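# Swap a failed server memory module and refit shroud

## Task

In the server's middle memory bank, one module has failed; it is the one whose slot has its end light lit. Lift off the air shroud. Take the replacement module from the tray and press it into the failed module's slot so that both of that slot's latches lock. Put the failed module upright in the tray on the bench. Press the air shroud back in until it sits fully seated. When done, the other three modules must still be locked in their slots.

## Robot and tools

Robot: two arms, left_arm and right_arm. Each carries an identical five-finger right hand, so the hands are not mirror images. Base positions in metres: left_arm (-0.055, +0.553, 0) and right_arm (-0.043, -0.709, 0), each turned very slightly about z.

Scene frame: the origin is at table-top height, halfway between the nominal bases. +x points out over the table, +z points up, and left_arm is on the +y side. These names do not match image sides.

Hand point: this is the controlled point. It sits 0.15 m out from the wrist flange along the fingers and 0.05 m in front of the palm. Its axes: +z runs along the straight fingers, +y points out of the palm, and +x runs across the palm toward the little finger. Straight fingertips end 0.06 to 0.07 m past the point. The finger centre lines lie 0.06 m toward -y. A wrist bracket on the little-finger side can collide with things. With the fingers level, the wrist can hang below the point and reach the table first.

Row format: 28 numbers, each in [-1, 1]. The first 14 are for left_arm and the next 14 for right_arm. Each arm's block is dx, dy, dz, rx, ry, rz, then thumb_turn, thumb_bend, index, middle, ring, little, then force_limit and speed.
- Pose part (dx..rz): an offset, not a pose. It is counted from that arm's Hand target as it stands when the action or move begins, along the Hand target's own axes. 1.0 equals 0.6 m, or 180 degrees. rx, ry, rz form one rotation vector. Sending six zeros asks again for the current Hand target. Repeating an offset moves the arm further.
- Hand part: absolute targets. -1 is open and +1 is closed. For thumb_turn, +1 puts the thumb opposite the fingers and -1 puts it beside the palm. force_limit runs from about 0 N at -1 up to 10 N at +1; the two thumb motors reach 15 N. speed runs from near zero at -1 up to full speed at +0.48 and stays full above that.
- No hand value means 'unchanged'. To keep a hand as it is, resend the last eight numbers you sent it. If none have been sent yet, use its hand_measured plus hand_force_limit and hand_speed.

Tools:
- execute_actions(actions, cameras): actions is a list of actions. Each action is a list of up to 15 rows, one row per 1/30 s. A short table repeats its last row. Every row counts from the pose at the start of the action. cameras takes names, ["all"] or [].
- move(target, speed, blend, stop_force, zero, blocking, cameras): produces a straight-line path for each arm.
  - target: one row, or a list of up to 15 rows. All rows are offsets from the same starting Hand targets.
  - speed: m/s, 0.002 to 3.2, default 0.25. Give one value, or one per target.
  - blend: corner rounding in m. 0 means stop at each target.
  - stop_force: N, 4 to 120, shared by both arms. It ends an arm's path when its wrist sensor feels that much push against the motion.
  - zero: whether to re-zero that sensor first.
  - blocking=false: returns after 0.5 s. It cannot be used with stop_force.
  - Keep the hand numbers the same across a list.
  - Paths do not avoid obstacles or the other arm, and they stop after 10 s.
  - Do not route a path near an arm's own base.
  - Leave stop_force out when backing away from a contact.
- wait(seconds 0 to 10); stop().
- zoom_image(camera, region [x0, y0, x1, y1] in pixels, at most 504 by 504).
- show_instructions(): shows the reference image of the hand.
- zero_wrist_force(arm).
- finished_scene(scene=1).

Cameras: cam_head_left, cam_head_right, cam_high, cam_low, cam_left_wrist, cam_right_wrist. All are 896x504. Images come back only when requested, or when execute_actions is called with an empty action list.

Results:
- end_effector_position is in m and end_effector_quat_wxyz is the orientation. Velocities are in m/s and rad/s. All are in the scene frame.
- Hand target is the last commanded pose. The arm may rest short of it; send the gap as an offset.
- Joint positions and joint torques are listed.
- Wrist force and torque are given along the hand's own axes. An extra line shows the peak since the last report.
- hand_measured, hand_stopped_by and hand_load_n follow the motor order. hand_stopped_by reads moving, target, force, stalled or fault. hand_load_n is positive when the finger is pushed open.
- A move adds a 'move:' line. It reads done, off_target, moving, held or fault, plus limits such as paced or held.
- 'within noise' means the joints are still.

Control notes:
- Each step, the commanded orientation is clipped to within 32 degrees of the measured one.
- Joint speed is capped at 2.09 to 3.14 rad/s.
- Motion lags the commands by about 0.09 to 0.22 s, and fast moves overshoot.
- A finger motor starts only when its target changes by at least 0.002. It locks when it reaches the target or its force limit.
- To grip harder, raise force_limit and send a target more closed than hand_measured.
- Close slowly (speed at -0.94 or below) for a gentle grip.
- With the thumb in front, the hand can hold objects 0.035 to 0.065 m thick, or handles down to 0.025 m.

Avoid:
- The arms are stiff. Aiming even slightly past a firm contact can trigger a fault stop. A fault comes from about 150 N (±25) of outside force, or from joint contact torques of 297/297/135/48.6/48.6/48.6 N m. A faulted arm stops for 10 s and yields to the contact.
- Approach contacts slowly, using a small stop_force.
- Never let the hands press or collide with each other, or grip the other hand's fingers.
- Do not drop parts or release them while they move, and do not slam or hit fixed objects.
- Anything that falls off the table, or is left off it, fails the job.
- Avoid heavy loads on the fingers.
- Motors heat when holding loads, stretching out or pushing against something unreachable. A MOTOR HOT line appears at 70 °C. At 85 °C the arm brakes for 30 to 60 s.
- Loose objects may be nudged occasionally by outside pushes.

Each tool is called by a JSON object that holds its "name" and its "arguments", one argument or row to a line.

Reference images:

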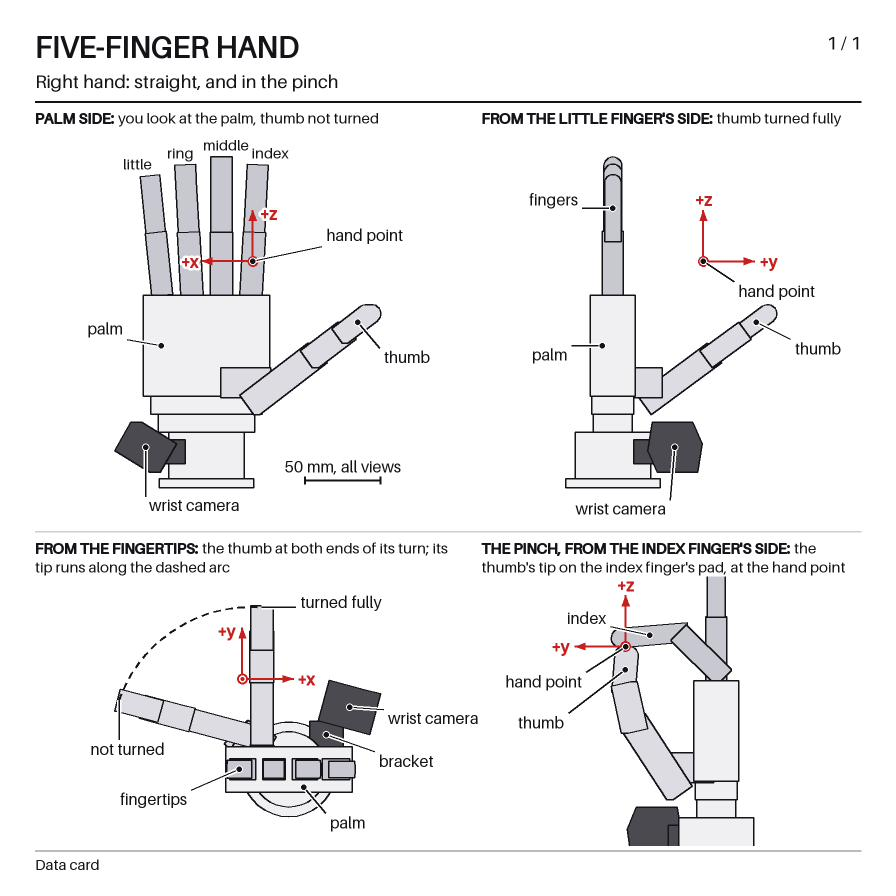

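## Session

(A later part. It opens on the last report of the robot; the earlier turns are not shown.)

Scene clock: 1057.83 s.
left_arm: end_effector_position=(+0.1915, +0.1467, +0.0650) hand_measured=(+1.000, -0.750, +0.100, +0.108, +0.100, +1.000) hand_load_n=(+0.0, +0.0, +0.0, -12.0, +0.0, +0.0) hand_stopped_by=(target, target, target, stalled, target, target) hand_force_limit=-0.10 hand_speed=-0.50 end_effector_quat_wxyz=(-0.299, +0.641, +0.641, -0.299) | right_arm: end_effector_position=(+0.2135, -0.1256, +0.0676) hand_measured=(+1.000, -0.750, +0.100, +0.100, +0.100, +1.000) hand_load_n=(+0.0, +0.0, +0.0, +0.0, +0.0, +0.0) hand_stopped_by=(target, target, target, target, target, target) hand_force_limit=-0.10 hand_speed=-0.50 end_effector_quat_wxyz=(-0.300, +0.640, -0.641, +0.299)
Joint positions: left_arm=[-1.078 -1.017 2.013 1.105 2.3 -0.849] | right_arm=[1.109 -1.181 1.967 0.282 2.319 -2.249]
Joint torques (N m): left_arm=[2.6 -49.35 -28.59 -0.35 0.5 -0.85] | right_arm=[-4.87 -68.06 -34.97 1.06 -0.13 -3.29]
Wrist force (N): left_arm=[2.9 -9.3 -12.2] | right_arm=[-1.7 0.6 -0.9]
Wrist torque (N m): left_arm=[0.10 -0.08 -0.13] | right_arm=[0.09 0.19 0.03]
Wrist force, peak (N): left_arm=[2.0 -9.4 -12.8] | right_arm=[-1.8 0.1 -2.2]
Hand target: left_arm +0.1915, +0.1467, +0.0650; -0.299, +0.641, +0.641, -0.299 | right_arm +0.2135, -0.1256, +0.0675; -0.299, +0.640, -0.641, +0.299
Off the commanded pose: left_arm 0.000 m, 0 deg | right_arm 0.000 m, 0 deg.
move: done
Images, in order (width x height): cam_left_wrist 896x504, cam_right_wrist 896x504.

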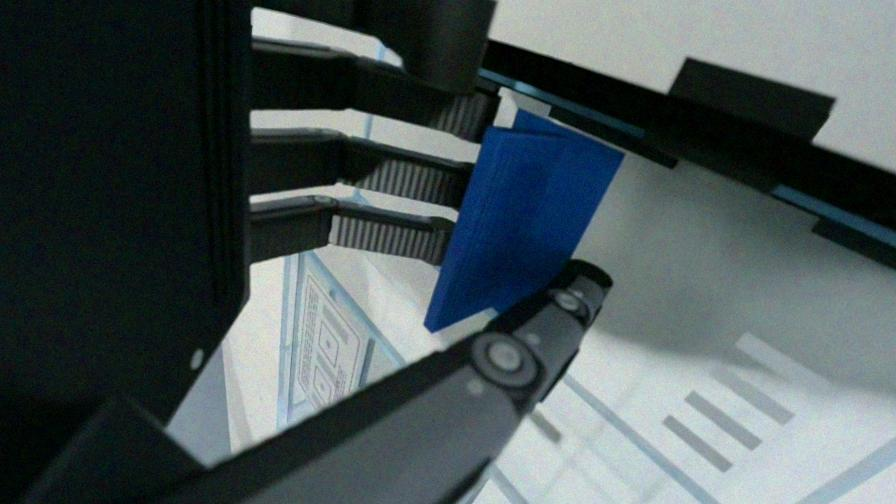

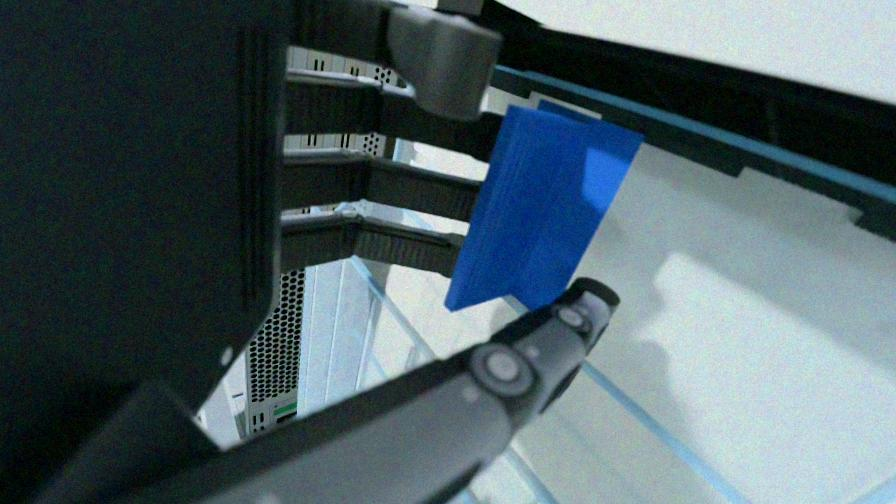

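{"name": "move", "arguments": {
  "target": [0, -0.0766, -0.06428, 0, 0, 0, 1, -0.75, 0.15, 0.15, 0.15, 1, -0.1, -0.5, 0, -0.0766, -0.06428, 0, 0, 0, 1, -0.75, 0.1, 0.1, 0.1, 1, -0.1, -0.5],
  "speed": 0.05
}}

{"name": "move", "arguments": {
  "target": [0, -0.1277, -0.10713, 0, 0, 0, 1, -0.75, 0.15, 0.15, 0.15, 1, -0.1, -0.5, 0, -0.1277, -0.10713, 0, 0, 0, 1, -0.75, 0.1, 0.1, 0.1, 1, -0.1, -0.5],
  "speed": 0.2,
  "cameras": ["all"]
}}

Scene clock: 1063.50 s.
left_arm: end_effector_position=(+0.1915, +0.1467, +0.1251) hand_measured=(+1.000, -0.750, +0.150, +0.150, +0.150, +1.000) hand_load_n=(+0.5, +0.0, +0.0, +0.0, +0.0, +0.0) hand_stopped_by=(target, target, target, target, target, target) hand_force_limit=-0.10 hand_speed=-0.50 end_effector_quat_wxyz=(-0.299, +0.641, +0.641, -0.299) end_effector_velocity=(+0.001, +0.000, -0.003) end_effector_angular_velocity=(+0.000, -0.002, +0.001) | right_arm: end_effector_position=(+0.2135, -0.1256, +0.1278) hand_measured=(+1.000, -0.750, +0.100, +0.100, +0.100, +1.000) hand_load_n=(+0.0, +0.0, +0.0, +0.0, +0.0, +0.0) hand_stopped_by=(target, target, target, target, target, target) hand_force_limit=-0.10 hand_speed=-0.50 end_effector_quat_wxyz=(-0.300, +0.640, -0.641, +0.299) end_effector_velocity=(+0.000, +0.001, -0.002) end_effector_angular_velocity=(+0.003, -0.002, -0.001)
Joint positions: left_arm=[-1.078 -1.105 2 1.207 2.3 -0.849] | right_arm=[1.109 -1.252 1.932 0.388 2.319 -2.249]
Joint velocities: left_arm=[0.002 0.004 0 -0.006 -0.002 0] | right_arm=[0.001 0.003 0.001 -0.007 0.001 0.002]
Joint torques (N m): left_arm=[-8.32 -49.54 -21.22 2.01 2.46 -1.54] | right_arm=[9.69 -48.34 -21.55 -0.61 1.46 -1.02]
Wrist force (N): left_arm=[1.9 2.5 1.3] | right_arm=[-1.5 0.1 -1.2]
Wrist torque (N m): left_arm=[0.06 -0.25 0.09] | right_arm=[-0.01 0.07 0.04]
Wrist force, peak (N): left_arm=[2.7 -9.9 -12.4] | right_arm=[-1.7 -0.8 -1.8]
Hand target: left_arm +0.1914, +0.1467, +0.1250; -0.299, +0.641, +0.641, -0.299 | right_arm +0.2134, -0.1257, +0.1275; -0.299, +0.640, -0.641, +0.299
Off the commanded pose: left_arm 0.000 m, 0 deg | right_arm 0.000 m, 0 deg.
move: done

Scene clock: 1064.47 s.
left_arm: end_effector_position=(+0.1914, +0.1466, +0.2250) hand_measured=(+1.000, -0.750, +0.150, +0.150, +0.150, +1.000) hand_load_n=(+0.0, +0.0, +0.0, +0.0, +0.0, +0.0) hand_stopped_by=(target, target, target, target, target, target) hand_force_limit=-0.10 hand_speed=-0.50 end_effector_quat_wxyz=(-0.299, +0.641, +0.641, -0.299) | right_arm: end_effector_position=(+0.2133, -0.1258, +0.2275) hand_measured=(+1.000, -0.750, +0.100, +0.100, +0.100, +1.000) hand_load_n=(+0.0, +0.0, +0.0, +0.0, +0.0, +0.0) hand_stopped_by=(target, target, target, target, target, target) hand_force_limit=-0.10 hand_speed=-0.50 end_effector_quat_wxyz=(-0.300, +0.640, -0.641, +0.299)
Joint positions: left_arm=[-1.078 -1.233 1.953 1.382 2.3 -0.849] | right_arm=[1.109 -1.348 1.85 0.565 2.319 -2.249]
Joint torques (N m): left_arm=[1.92 -64.23 -17.61 5.26 0.8 4.01] | right_arm=[12.4 -59.04 -32.3 4.02 2.55 2.87]
Wrist force (N): left_arm=[2.3 3.0 1.7] | right_arm=[-1.5 0.5 -1.1]
Wrist torque (N m): left_arm=[0.15 -0.28 0.21] | right_arm=[0.09 0.13 0.07]
Wrist force, peak (N): left_arm=[2.0 4.0 3.0] | right_arm=[-1.4 -1.0 -2.8]
Hand target: left_arm +0.1914, +0.1467, +0.2250; -0.299, +0.641, +0.641, -0.299 | right_arm +0.2133, -0.1258, +0.2276; -0.299, +0.640, -0.641, +0.299
Off the commanded pose: left_arm 0.000 m, 0 deg | right_arm 0.000 m, 0 deg.
move: done

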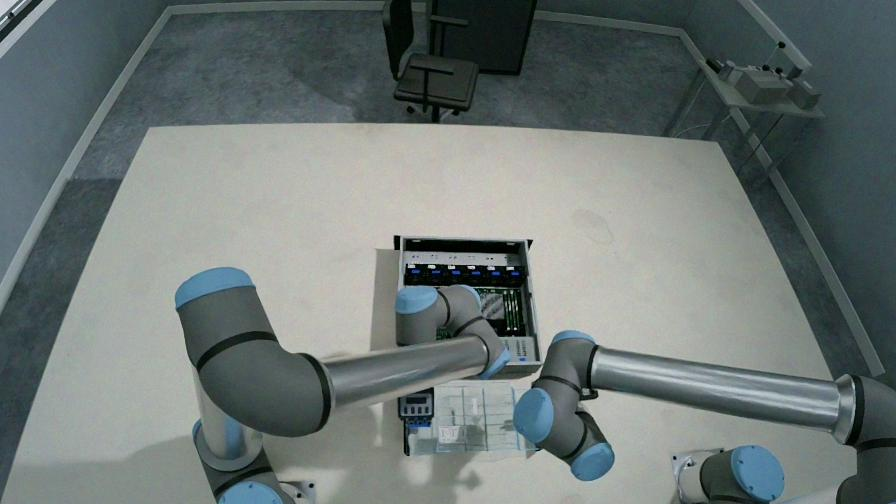

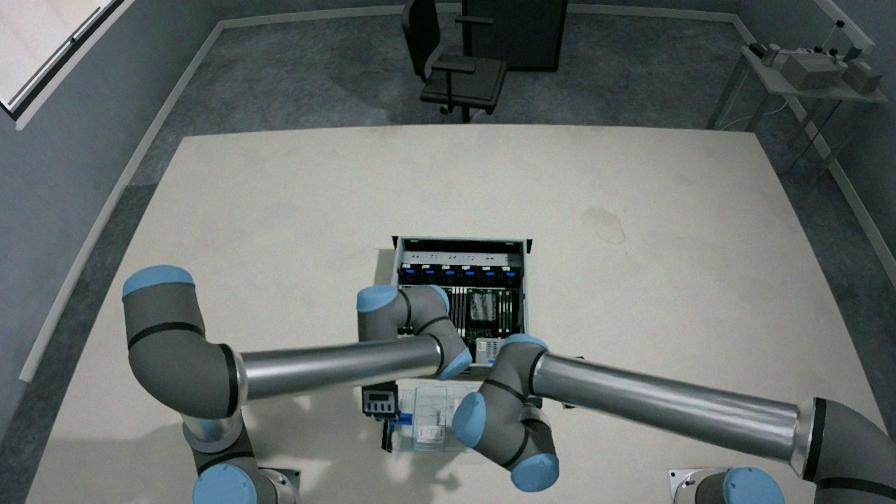

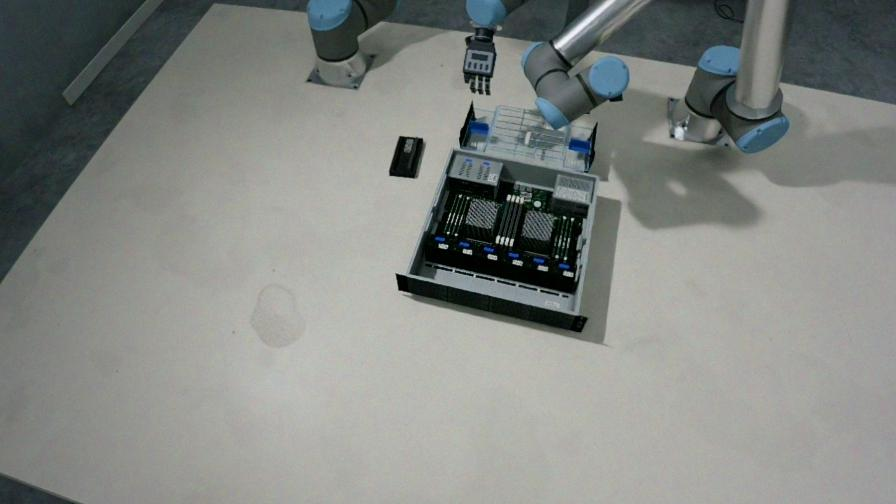

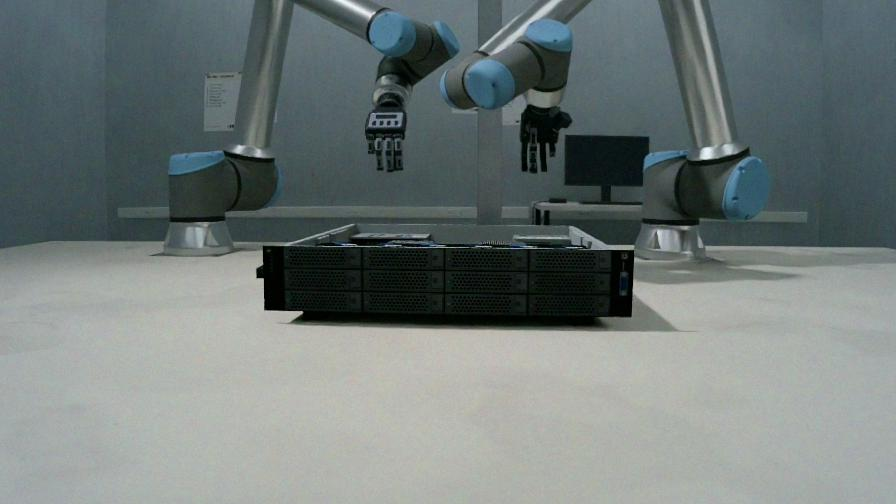

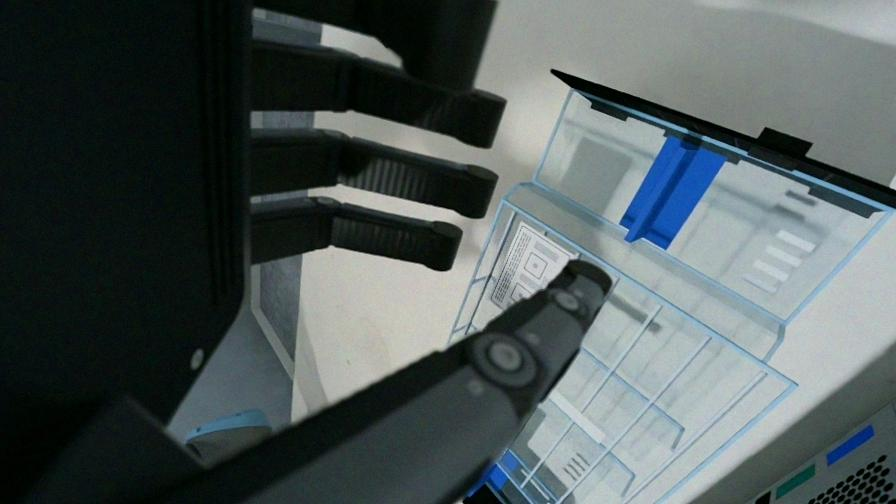

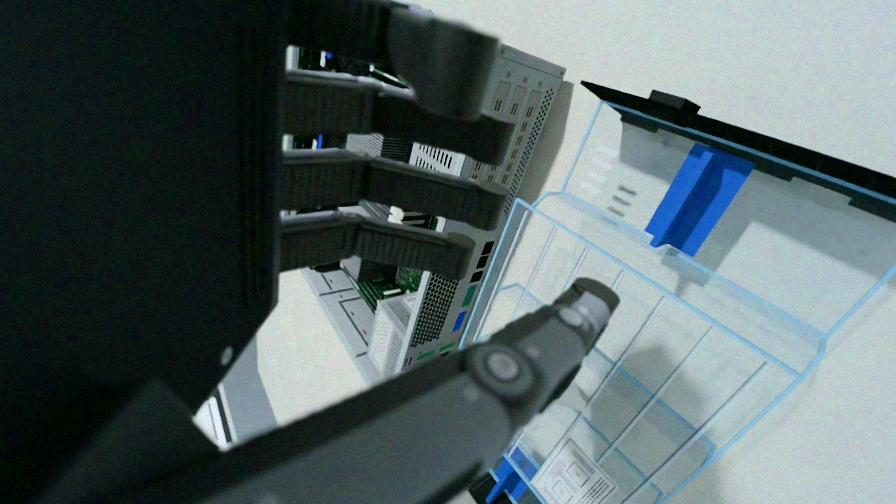

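{"name": "move", "arguments": {
  "target": [0.1222, 0.2773, -0.3952, 0, -0.383, -0.3214, -1, -1, -1, -1, -1, -1, -0.1, 0.2, -0.1597, -0.3893, 0.4058, 0, -0.383, -0.3214, -1, -1, -1, -1, -1, -1, -0.1, 0.2],
  "speed": 0.3,
  "cameras": ["all"]
}}

Scene clock: 1088.80 s.
left_arm: end_effector_position=(+0.4800, +0.2198, +0.2502) hand_measured=(-1.000, -1.000, -1.000, -1.000, -1.000, -1.000) hand_load_n=(+0.0, +0.0, +0.0, +0.0, +0.0, +0.0) hand_stopped_by=(target, target, target, target, target, target) hand_force_limit=-0.10 hand_speed=0.20 end_effector_quat_wxyz=(+0.000, +0.001, +0.906, -0.423) | right_arm: end_effector_position=(+0.5500, -0.0302, +0.2504) hand_measured=(-1.000, -1.000, -1.000, -1.000, -1.000, -1.000) hand_load_n=(-0.5, +0.0, +0.0, +0.0, +0.0, +0.0) hand_stopped_by=(target, target, target, target, target, target) hand_force_limit=-0.10 hand_speed=0.20 end_effector_quat_wxyz=(-0.423, +0.906, +0.000, +0.001)
Joint positions: left_arm=[-0.676 -1.433 1.884 0.492 2.225 -2.442] | right_arm=[0.486 -0.973 1.26 0.786 0.819 -4.042]
Joint torques (N m): left_arm=[-10.47 -36.24 -26.09 1.77 0.22 -2.7] | right_arm=[13.96 -76.42 -50.24 5.38 -2.98 -4.17]
Wrist force (N): left_arm=[2.1 2.2 1.2] | right_arm=[-1.4 0.4 -0.6]
Wrist torque (N m): left_arm=[0.04 -0.21 0.05] | right_arm=[0.10 0.20 -0.16]
Wrist force, peak (N): left_arm=[3.0 2.8 1.8] | right_arm=[-2.1 0.8 -2.2]
Hand target: left_arm +0.4800, +0.2198, +0.2501; +0.000, +0.000, +0.906, -0.423 | right_arm +0.5500, -0.0301, +0.2504; -0.423, +0.906, +0.000, +0.001
Off the commanded pose: left_arm 0.000 m, 0 deg | right_arm 0.000 m, 0 deg.
move: done

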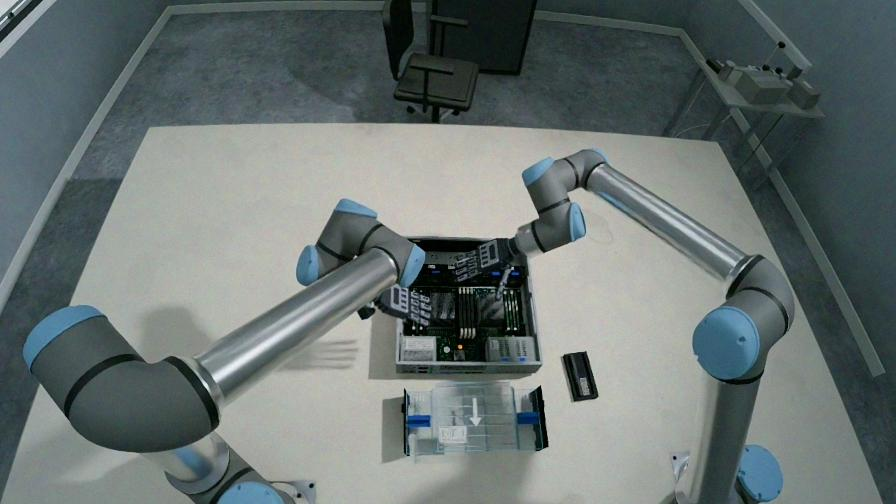

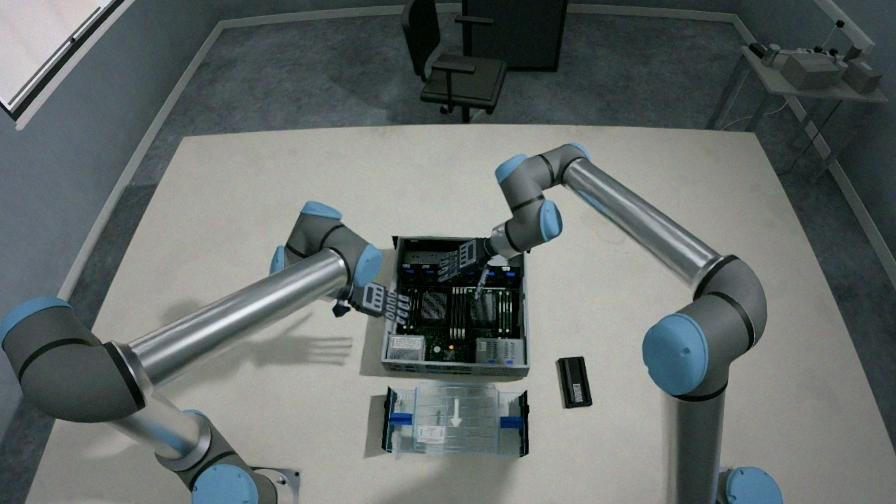

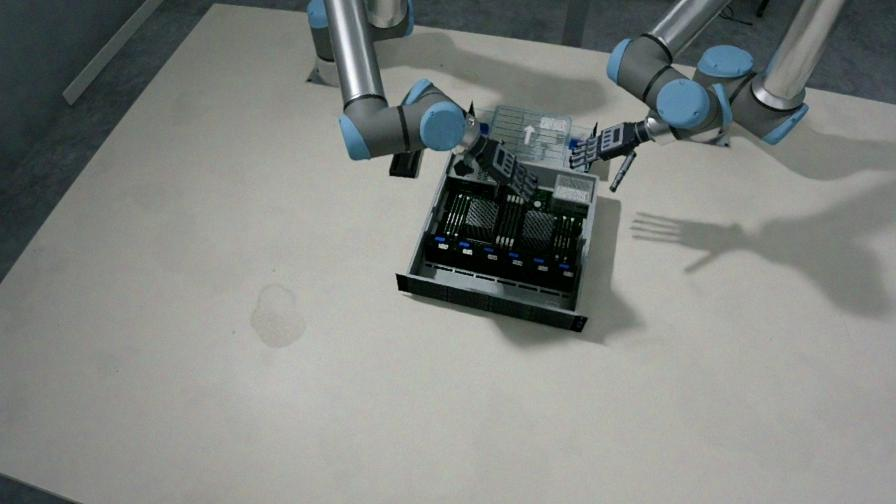

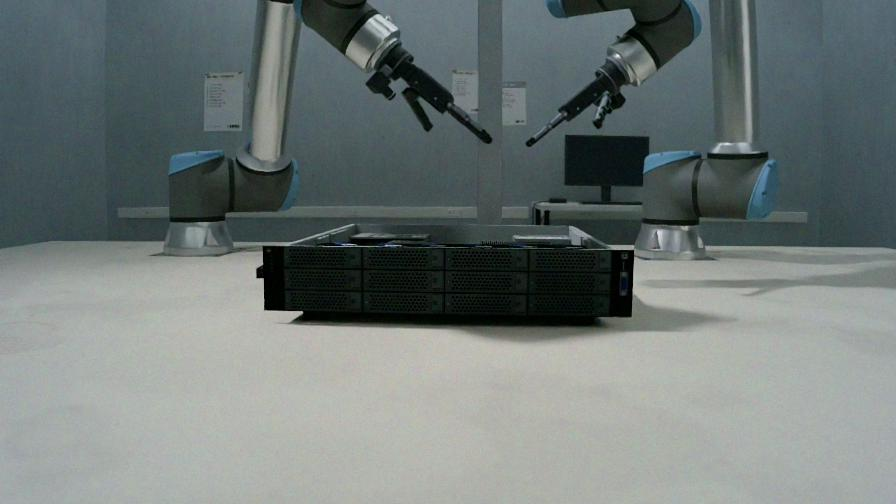

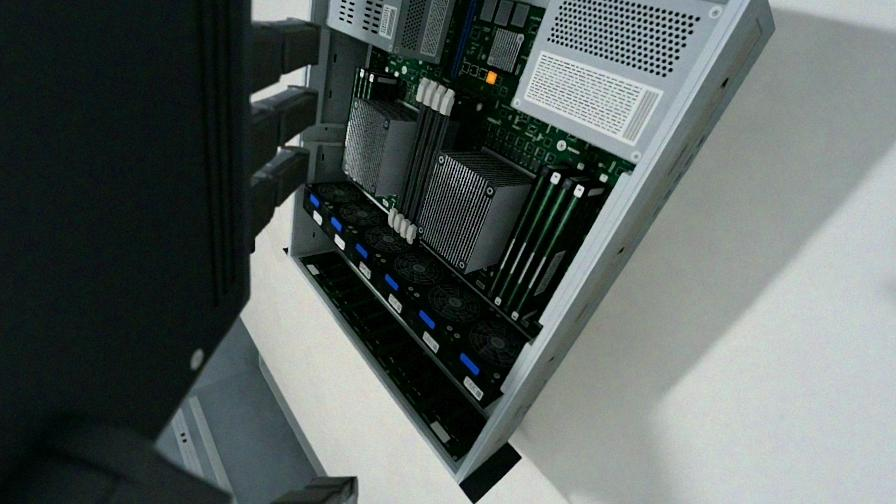

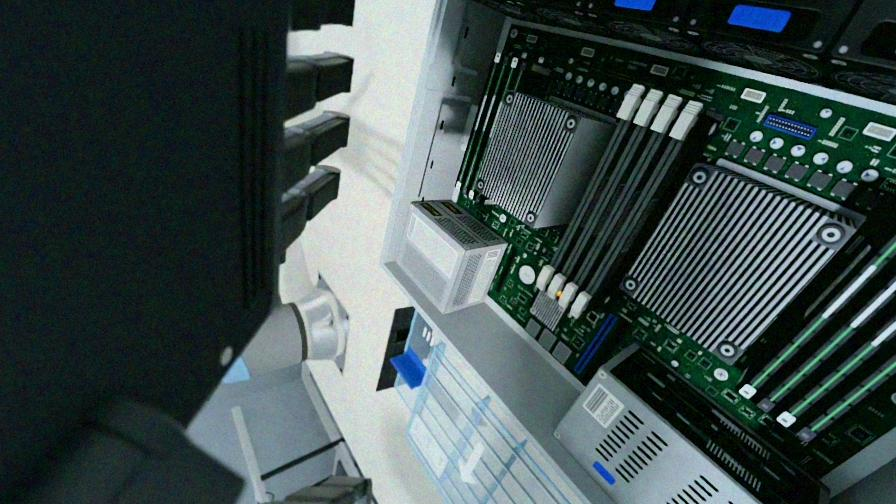

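{"name": "zoom_image", "arguments": {
  "camera": "cam_right_wrist",
  "region": [500, 60, 740, 330]
}}

{"name": "zoom_image", "arguments": {
  "camera": "cam_left_wrist",
  "region": [330, 30, 560, 260]
}}

Scaled by 1.867 from the camera's 896x504 image, which has a finer 1280x720 frame.

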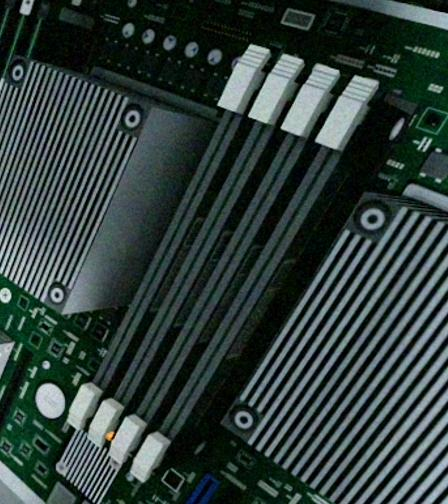

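Scaled by 2.191 from the camera's 896x504 image, which has a finer 1280x720 frame.

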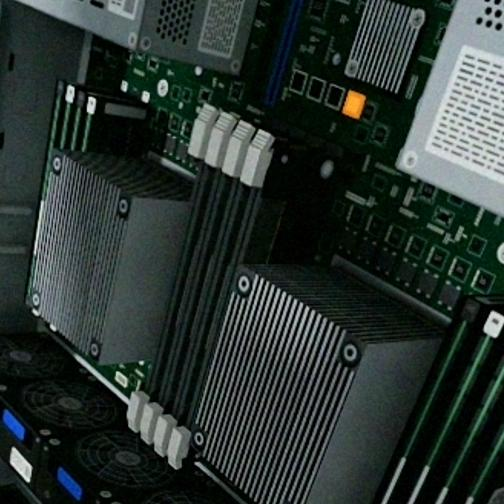

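{"name": "move", "arguments": {
  "target": [0.0333, -0.0291, 0.1986, 0, 0, 0, -1, -1, -1, -1, -1, -1, -0.1, 0.2, 0.0833, 0.1087, 0.026, 0, 0, 0, -1, -1, -1, -1, -1, -1, -0.1, 0.2],
  "speed": 0.2,
  "cameras": ["cam_left_wrist", "cam_right_wrist"]
}}

{"name": "zoom_image", "arguments": {
  "camera": "cam_left_wrist",
  "region": [350, 50, 600, 250]
}}

{"name": "zoom_image", "arguments": {
  "camera": "cam_right_wrist",
  "region": [400, 100, 650, 300]
}}

Scene clock: 1134.63 s.
left_arm: end_effector_position=(+0.4599, +0.1174, +0.1869) hand_measured=(-1.000, -1.000, -1.000, -1.000, -1.000, -1.000) hand_load_n=(+0.0, +0.0, +0.0, +0.0, +0.0, +0.0) hand_stopped_by=(target, target, target, target, target, target) hand_force_limit=-0.10 hand_speed=0.20 end_effector_quat_wxyz=(+0.000, +0.000, +0.906, -0.423) | right_arm: end_effector_position=(+0.6001, -0.0600, +0.1905) hand_measured=(-1.000, -1.000, -1.000, -1.000, -1.000, -1.000) hand_load_n=(-0.5, +0.0, +0.0, +0.0, +0.0, +0.0) hand_stopped_by=(target, target, target, target, target, target) hand_force_limit=-0.10 hand_speed=0.20 end_effector_quat_wxyz=(-0.423, +0.906, +0.000, +0.001)
Joint positions: left_arm=[-0.849 -1.362 1.907 0.306 2.116 -2.607] | right_arm=[0.426 -0.897 1.254 0.768 0.791 -4.117]
Joint torques (N m): left_arm=[-8.2 -45.31 -48.43 0.85 1.71 1.74] | right_arm=[6.82 -89.58 -30.28 5.57 0.63 2.46]
Wrist force (N): left_arm=[1.9 2.8 1.6] | right_arm=[-2.0 -0.1 -1.6]
Wrist torque (N m): left_arm=[0.07 -0.20 0.06] | right_arm=[0.00 0.38 -0.27]
Wrist force, peak (N): left_arm=[2.7 2.5 4.1] | right_arm=[-2.7 -0.4 -1.3]
Hand target: left_arm +0.4600, +0.1173, +0.1869; +0.000, +0.000, +0.906, -0.423 | right_arm +0.6000, -0.0600, +0.1904; -0.423, +0.906, +0.000, +0.001
Off the commanded pose: left_arm 0.000 m, 0 deg | right_arm 0.000 m, 0 deg.
move: done
Images, in order (width x height): cam_left_wrist 896x504, cam_right_wrist 896x504.

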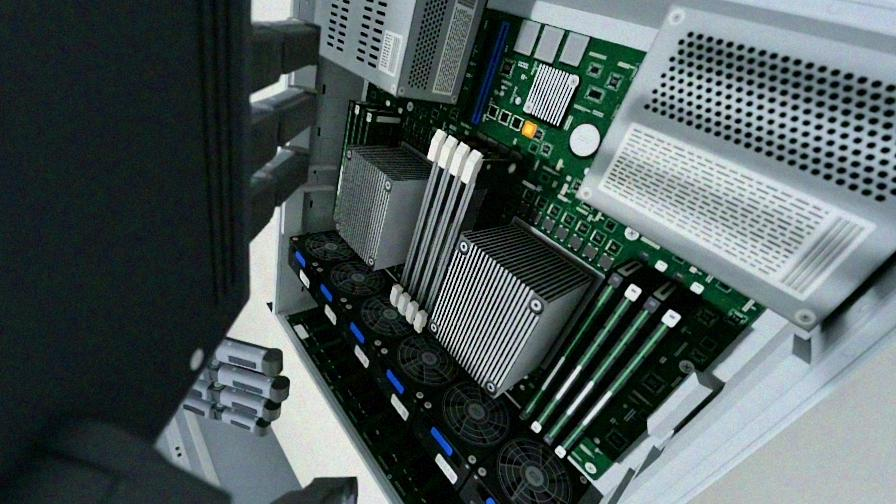

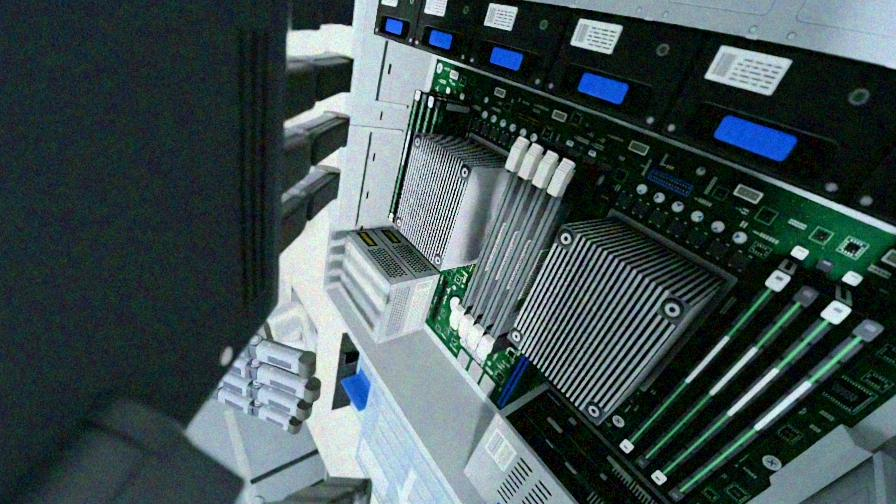

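Scaled by 2.016 from the camera's 896x504 image, which has a finer 1280x720 frame.

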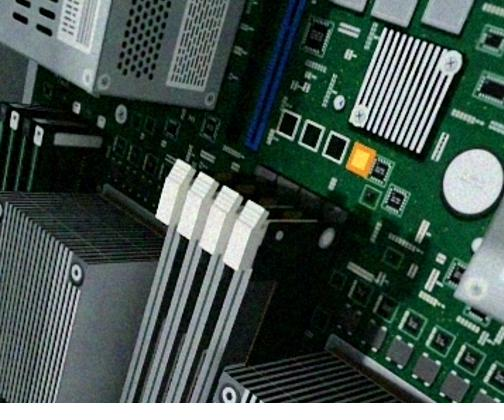

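Scaled by 2.016 from the camera's 896x504 image, which has a finer 1280x720 frame.

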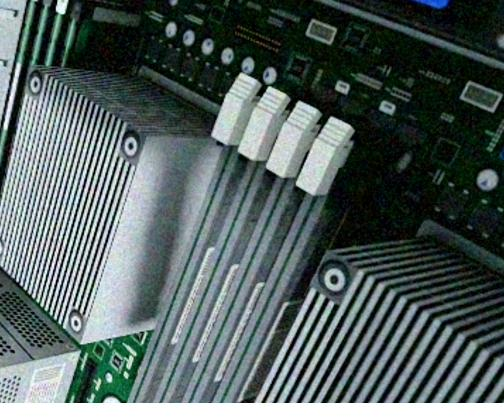

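{"name": "zoom_image", "arguments": {
  "camera": "cam_right_wrist",
  "region": [430, 250, 560, 380]
}}

{"name": "zoom_image", "arguments": {
  "camera": "cam_right_wrist",
  "region": [480, 120, 610, 250]
}}

{"name": "zoom_image", "arguments": {
  "camera": "cam_left_wrist",
  "region": [410, 110, 540, 240]
}}

Scaled by 3.877 from the camera's 896x504 image, which has a finer 1280x720 frame.

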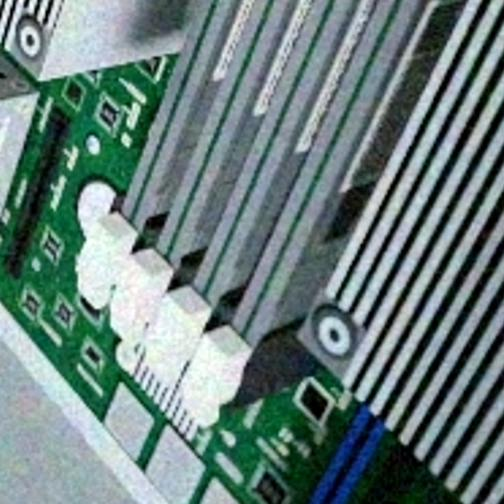

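Scaled by 3.877 from the camera's 896x504 image, which has a finer 1280x720 frame.

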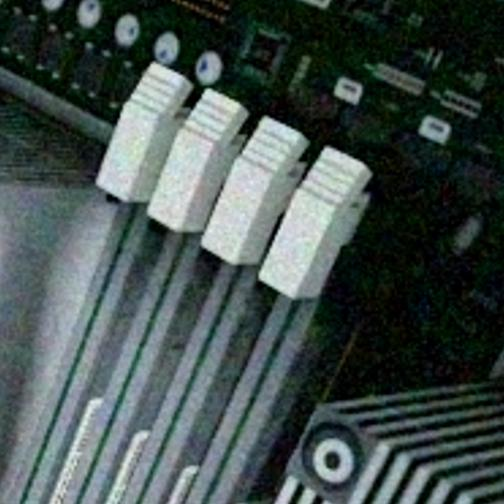

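Scaled by 3.877 from the camera's 896x504 image, which has a finer 1280x720 frame.

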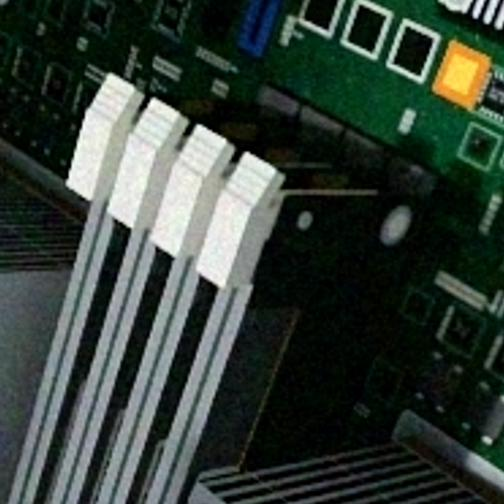

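{"name": "move", "arguments": {
  "target": [0.0333, -0.06, -0.05, 0, 0, 0, -1, -1, -1, -1, -1, -1, -0.1, 0.2, 0, 0, 0, 0, 0, 0, -1, -1, -1, 1, 1, 1, -0.1, 0.2],
  "speed": 0.2
}}

{"name": "move", "arguments": {
  "target": [0, 0, 0, 0, 0, 0, -1, -1, -1, -1, -1, -1, -0.1, 0.2, 0.05167, -0.015, 0.0587, -0.2778, 0, 0, -1, -1, -1, 1, 1, 1, -0.1, 0.2],
  "speed": 0.2,
  "cameras": ["cam_left_wrist", "cam_right_wrist", "cam_head_left"]
}}

{"name": "zoom_image", "arguments": {
  "camera": "cam_right_wrist",
  "region": [280, 60, 560, 340]
}}

Scene clock: 1232.07 s.
left_arm: end_effector_position=(+0.4400, +0.1171, +0.2338) hand_measured=(-1.000, -1.000, -1.000, -1.000, -1.000, -1.000) hand_load_n=(-0.5, +0.0, +0.0, +0.0, +0.0, +0.0) hand_stopped_by=(target, target, target, target, target, target) hand_force_limit=-0.10 hand_speed=0.20 end_effector_quat_wxyz=(+0.000, +0.000, +0.906, -0.423) | right_arm: end_effector_position=(+0.6000, -0.0600, +0.1904) hand_measured=(-1.000, -1.000, -1.000, +1.000, +1.000, +1.000) hand_load_n=(+0.0, +0.0, +0.0, +0.0, +0.0, +0.0) hand_stopped_by=(target, target, target, target, target, target) hand_force_limit=-0.10 hand_speed=0.20 end_effector_quat_wxyz=(-0.423, +0.906, +0.000, +0.001)
Joint positions: left_arm=[-0.879 -1.431 1.895 0.374 2.097 -2.633] | right_arm=[0.426 -0.897 1.254 0.768 0.791 -4.117]
Joint torques (N m): left_arm=[7.55 -51.63 -27.18 1.64 3.15 4.46] | right_arm=[13.25 -88.72 -37.81 4.63 -1.27 2.9]
Wrist force (N): left_arm=[2.8 2.8 1.6] | right_arm=[-1.8 -0.1 -1.5]
Wrist torque (N m): left_arm=[0.05 -0.32 0.17] | right_arm=[0.03 0.34 -0.26]
Wrist force, peak (N): left_arm=[1.7 3.6 2.7] | right_arm=[-2.3 0.1 -1.9]
Hand target: left_arm +0.4400, +0.1172, +0.2337; +0.000, +0.000, +0.906, -0.423 | right_arm +0.6000, -0.0600, +0.1904; -0.423, +0.906, +0.000, +0.001
Off the commanded pose: left_arm 0.000 m, 0 deg | right_arm 0.000 m, 0 deg.
move: done

Scene clock: 1234.73 s.
left_arm: end_effector_position=(+0.4400, +0.1172, +0.2337) hand_measured=(-1.000, -1.000, -1.000, -1.000, -1.000, -1.000) hand_load_n=(+0.0, -0.5, -0.5, +0.0, -0.5, +0.0) hand_stopped_by=(target, target, target, target, target, target) hand_force_limit=-0.10 hand_speed=0.20 end_effector_quat_wxyz=(+0.000, +0.000, +0.906, -0.423) | right_arm: end_effector_position=(+0.6310, -0.0272, +0.1747) hand_measured=(-1.000, -1.000, -1.000, +1.000, +1.000, +1.000) hand_load_n=(+0.0, +0.0, +0.0, +0.0, +0.0, +0.0) hand_stopped_by=(target, target, target, target, target, target) hand_force_limit=-0.10 hand_speed=0.20 end_effector_quat_wxyz=(-0.001, +1.000, +0.000, +0.000)
Joint positions: left_arm=[-0.878 -1.431 1.895 0.374 2.097 -2.632] | right_arm=[0.656 -0.434 0.427 1.576 1.57 -4.072]
Joint torques (N m): left_arm=[9.47 -54.16 -26.64 3.25 2.91 4.23] | right_arm=[-7.31 -107.76 -48.45 5.26 2.04 -4.16]
Wrist force (N): left_arm=[2.3 3.2 1.4] | right_arm=[-1.4 3.0 -2.0]
Wrist torque (N m): left_arm=[0.13 -0.26 0.13] | right_arm=[0.24 0.29 0.30]
Wrist force, peak (N): left_arm=[2.6 3.3 2.2] | right_arm=[-1.8 3.1 -2.3]
Hand target: left_arm +0.4400, +0.1172, +0.2337; +0.000, +0.000, +0.906, -0.423 | right_arm +0.6310, -0.0273, +0.1748; -0.001, +1.000, +0.000, +0.001
Off the commanded pose: left_arm 0.000 m, 0 deg | right_arm 0.000 m, 0 deg.
move: done
Images, in order (width x height): cam_head_left 896x504, cam_left_wrist 896x504, cam_right_wrist 896x504.

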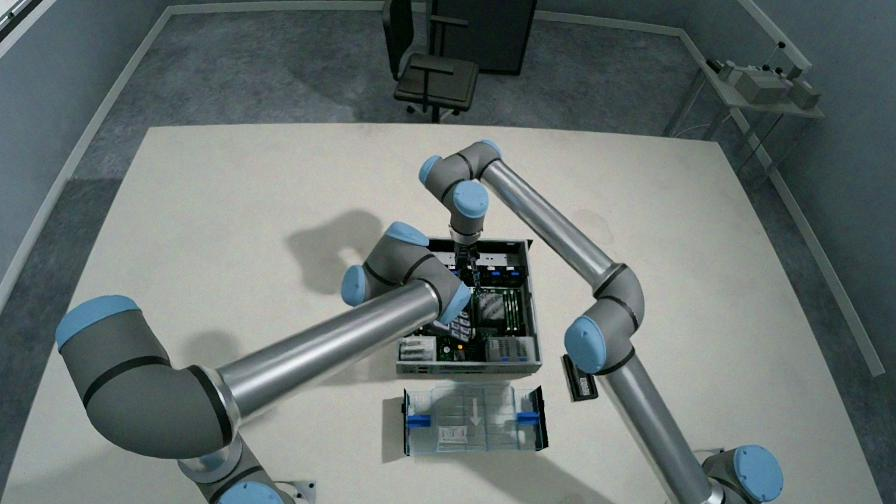

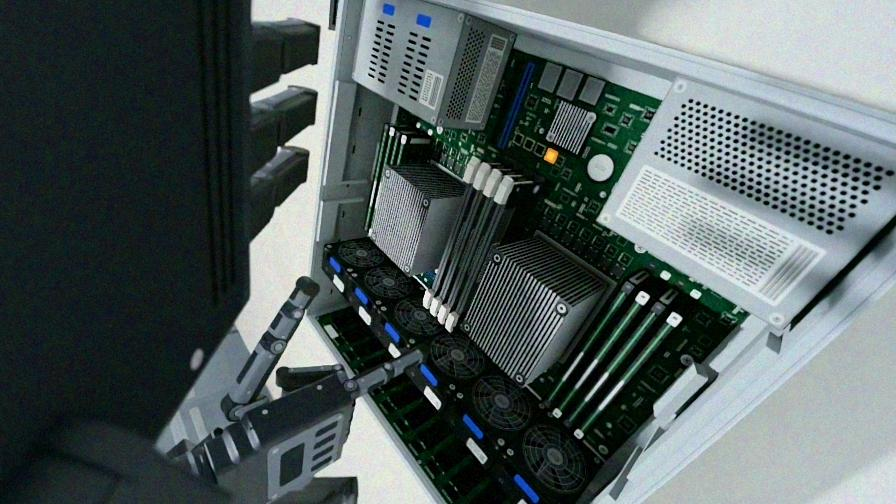

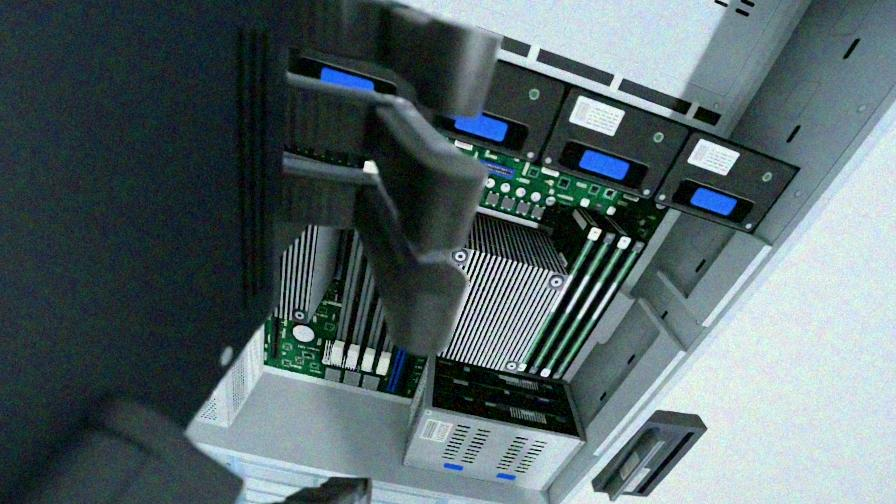

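Scaled by 1.800 from the camera's 896x504 image, which has a finer 1280x720 frame.

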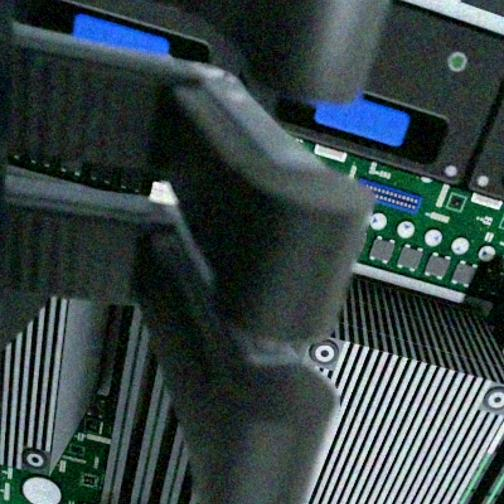

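{"name": "zoom_image", "arguments": {
  "camera": "cam_left_wrist",
  "region": [360, 250, 540, 400]
}}

Scaled by 2.800 from the camera's 896x504 image, which has a finer 1280x720 frame.

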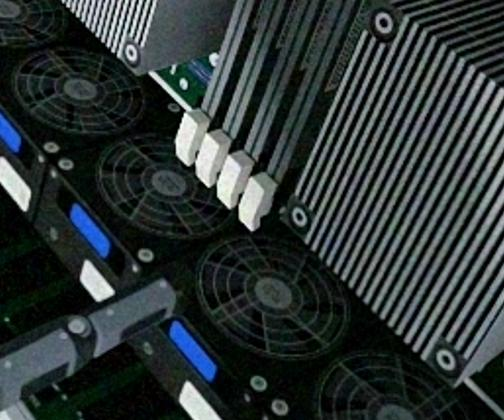

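{"name": "move", "arguments": {
  "target": [0, 0, 0, 0, 0, 0, -1, -1, -1, -1, -1, -1, -0.1, 0.2, -0.02, 0, 0.05, 0, 0, 0, -1, -1, -1, 1, 1, 1, -0.1, 0.2],
  "speed": 0.05,
  "stop_force": 4,
  "cameras": ["cam_left_wrist"]
}}

{"name": "zoom_image", "arguments": {
  "camera": "cam_left_wrist",
  "region": [380, 260, 520, 390]
}}

Scene clock: 1249.27 s.
left_arm: end_effector_position=(+0.4400, +0.1172, +0.2337) hand_measured=(-1.000, -1.000, -1.000, -1.000, -1.000, -1.000) hand_load_n=(-0.5, +0.0, +0.0, +0.0, +0.0, +0.0) hand_stopped_by=(target, target, target, target, target, target) hand_force_limit=-0.10 hand_speed=0.20 end_effector_quat_wxyz=(+0.000, +0.000, +0.906, -0.423) | right_arm: end_effector_position=(+0.6191, -0.0272, +0.1448) hand_measured=(-1.000, -1.000, -1.000, +1.000, +1.000, +1.000) hand_load_n=(+0.0, +0.0, +0.0, +0.0, +0.0, +0.0) hand_stopped_by=(target, target, target, target, target, target) hand_force_limit=-0.10 hand_speed=0.20 end_effector_quat_wxyz=(-0.001, +1.000, +0.000, +0.001)
Joint positions: left_arm=[-0.878 -1.431 1.895 0.374 2.097 -2.632] | right_arm=[0.663 -0.46 0.531 1.499 1.571 -4.065]
Joint torques (N m): left_arm=[7.92 -55.4 -26.68 2.42 3.06 4.44] | right_arm=[-10.66 -105.8 -50.15 6.53 -0.81 -4.23]
Wrist force (N): left_arm=[2.4 2.9 1.7] | right_arm=[-1.5 3.3 -2.2]
Wrist torque (N m): left_arm=[0.07 -0.27 0.14] | right_arm=[0.31 0.23 0.21]
Wrist force, peak (N): left_arm=[2.4 3.4 2.1] | right_arm=[-1.4 3.5 -2.4]
Hand target: left_arm +0.4400, +0.1172, +0.2337; +0.000, +0.000, +0.906, -0.423 | right_arm +0.6191, -0.0272, +0.1448; -0.001, +1.000, +0.000, +0.001
Off the commanded pose: left_arm 0.000 m, 0 deg | right_arm 0.000 m, 0 deg.
move: done
Images, in order (width x height): cam_left_wrist 896x504.

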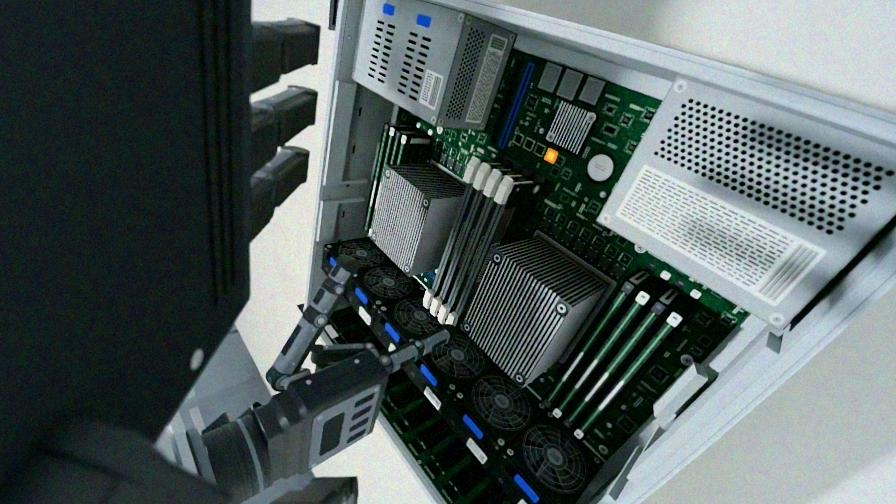

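Scaled by 3.600 from the camera's 896x504 image, which has a finer 1280x720 frame.

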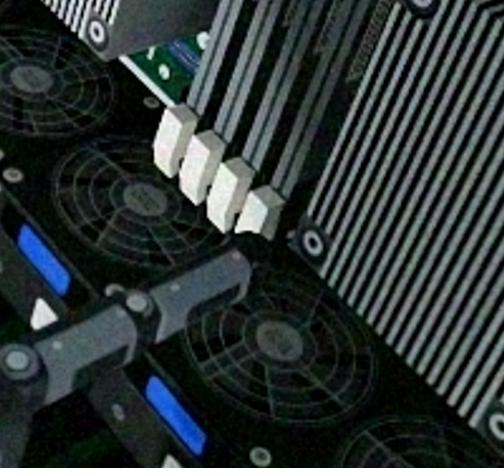

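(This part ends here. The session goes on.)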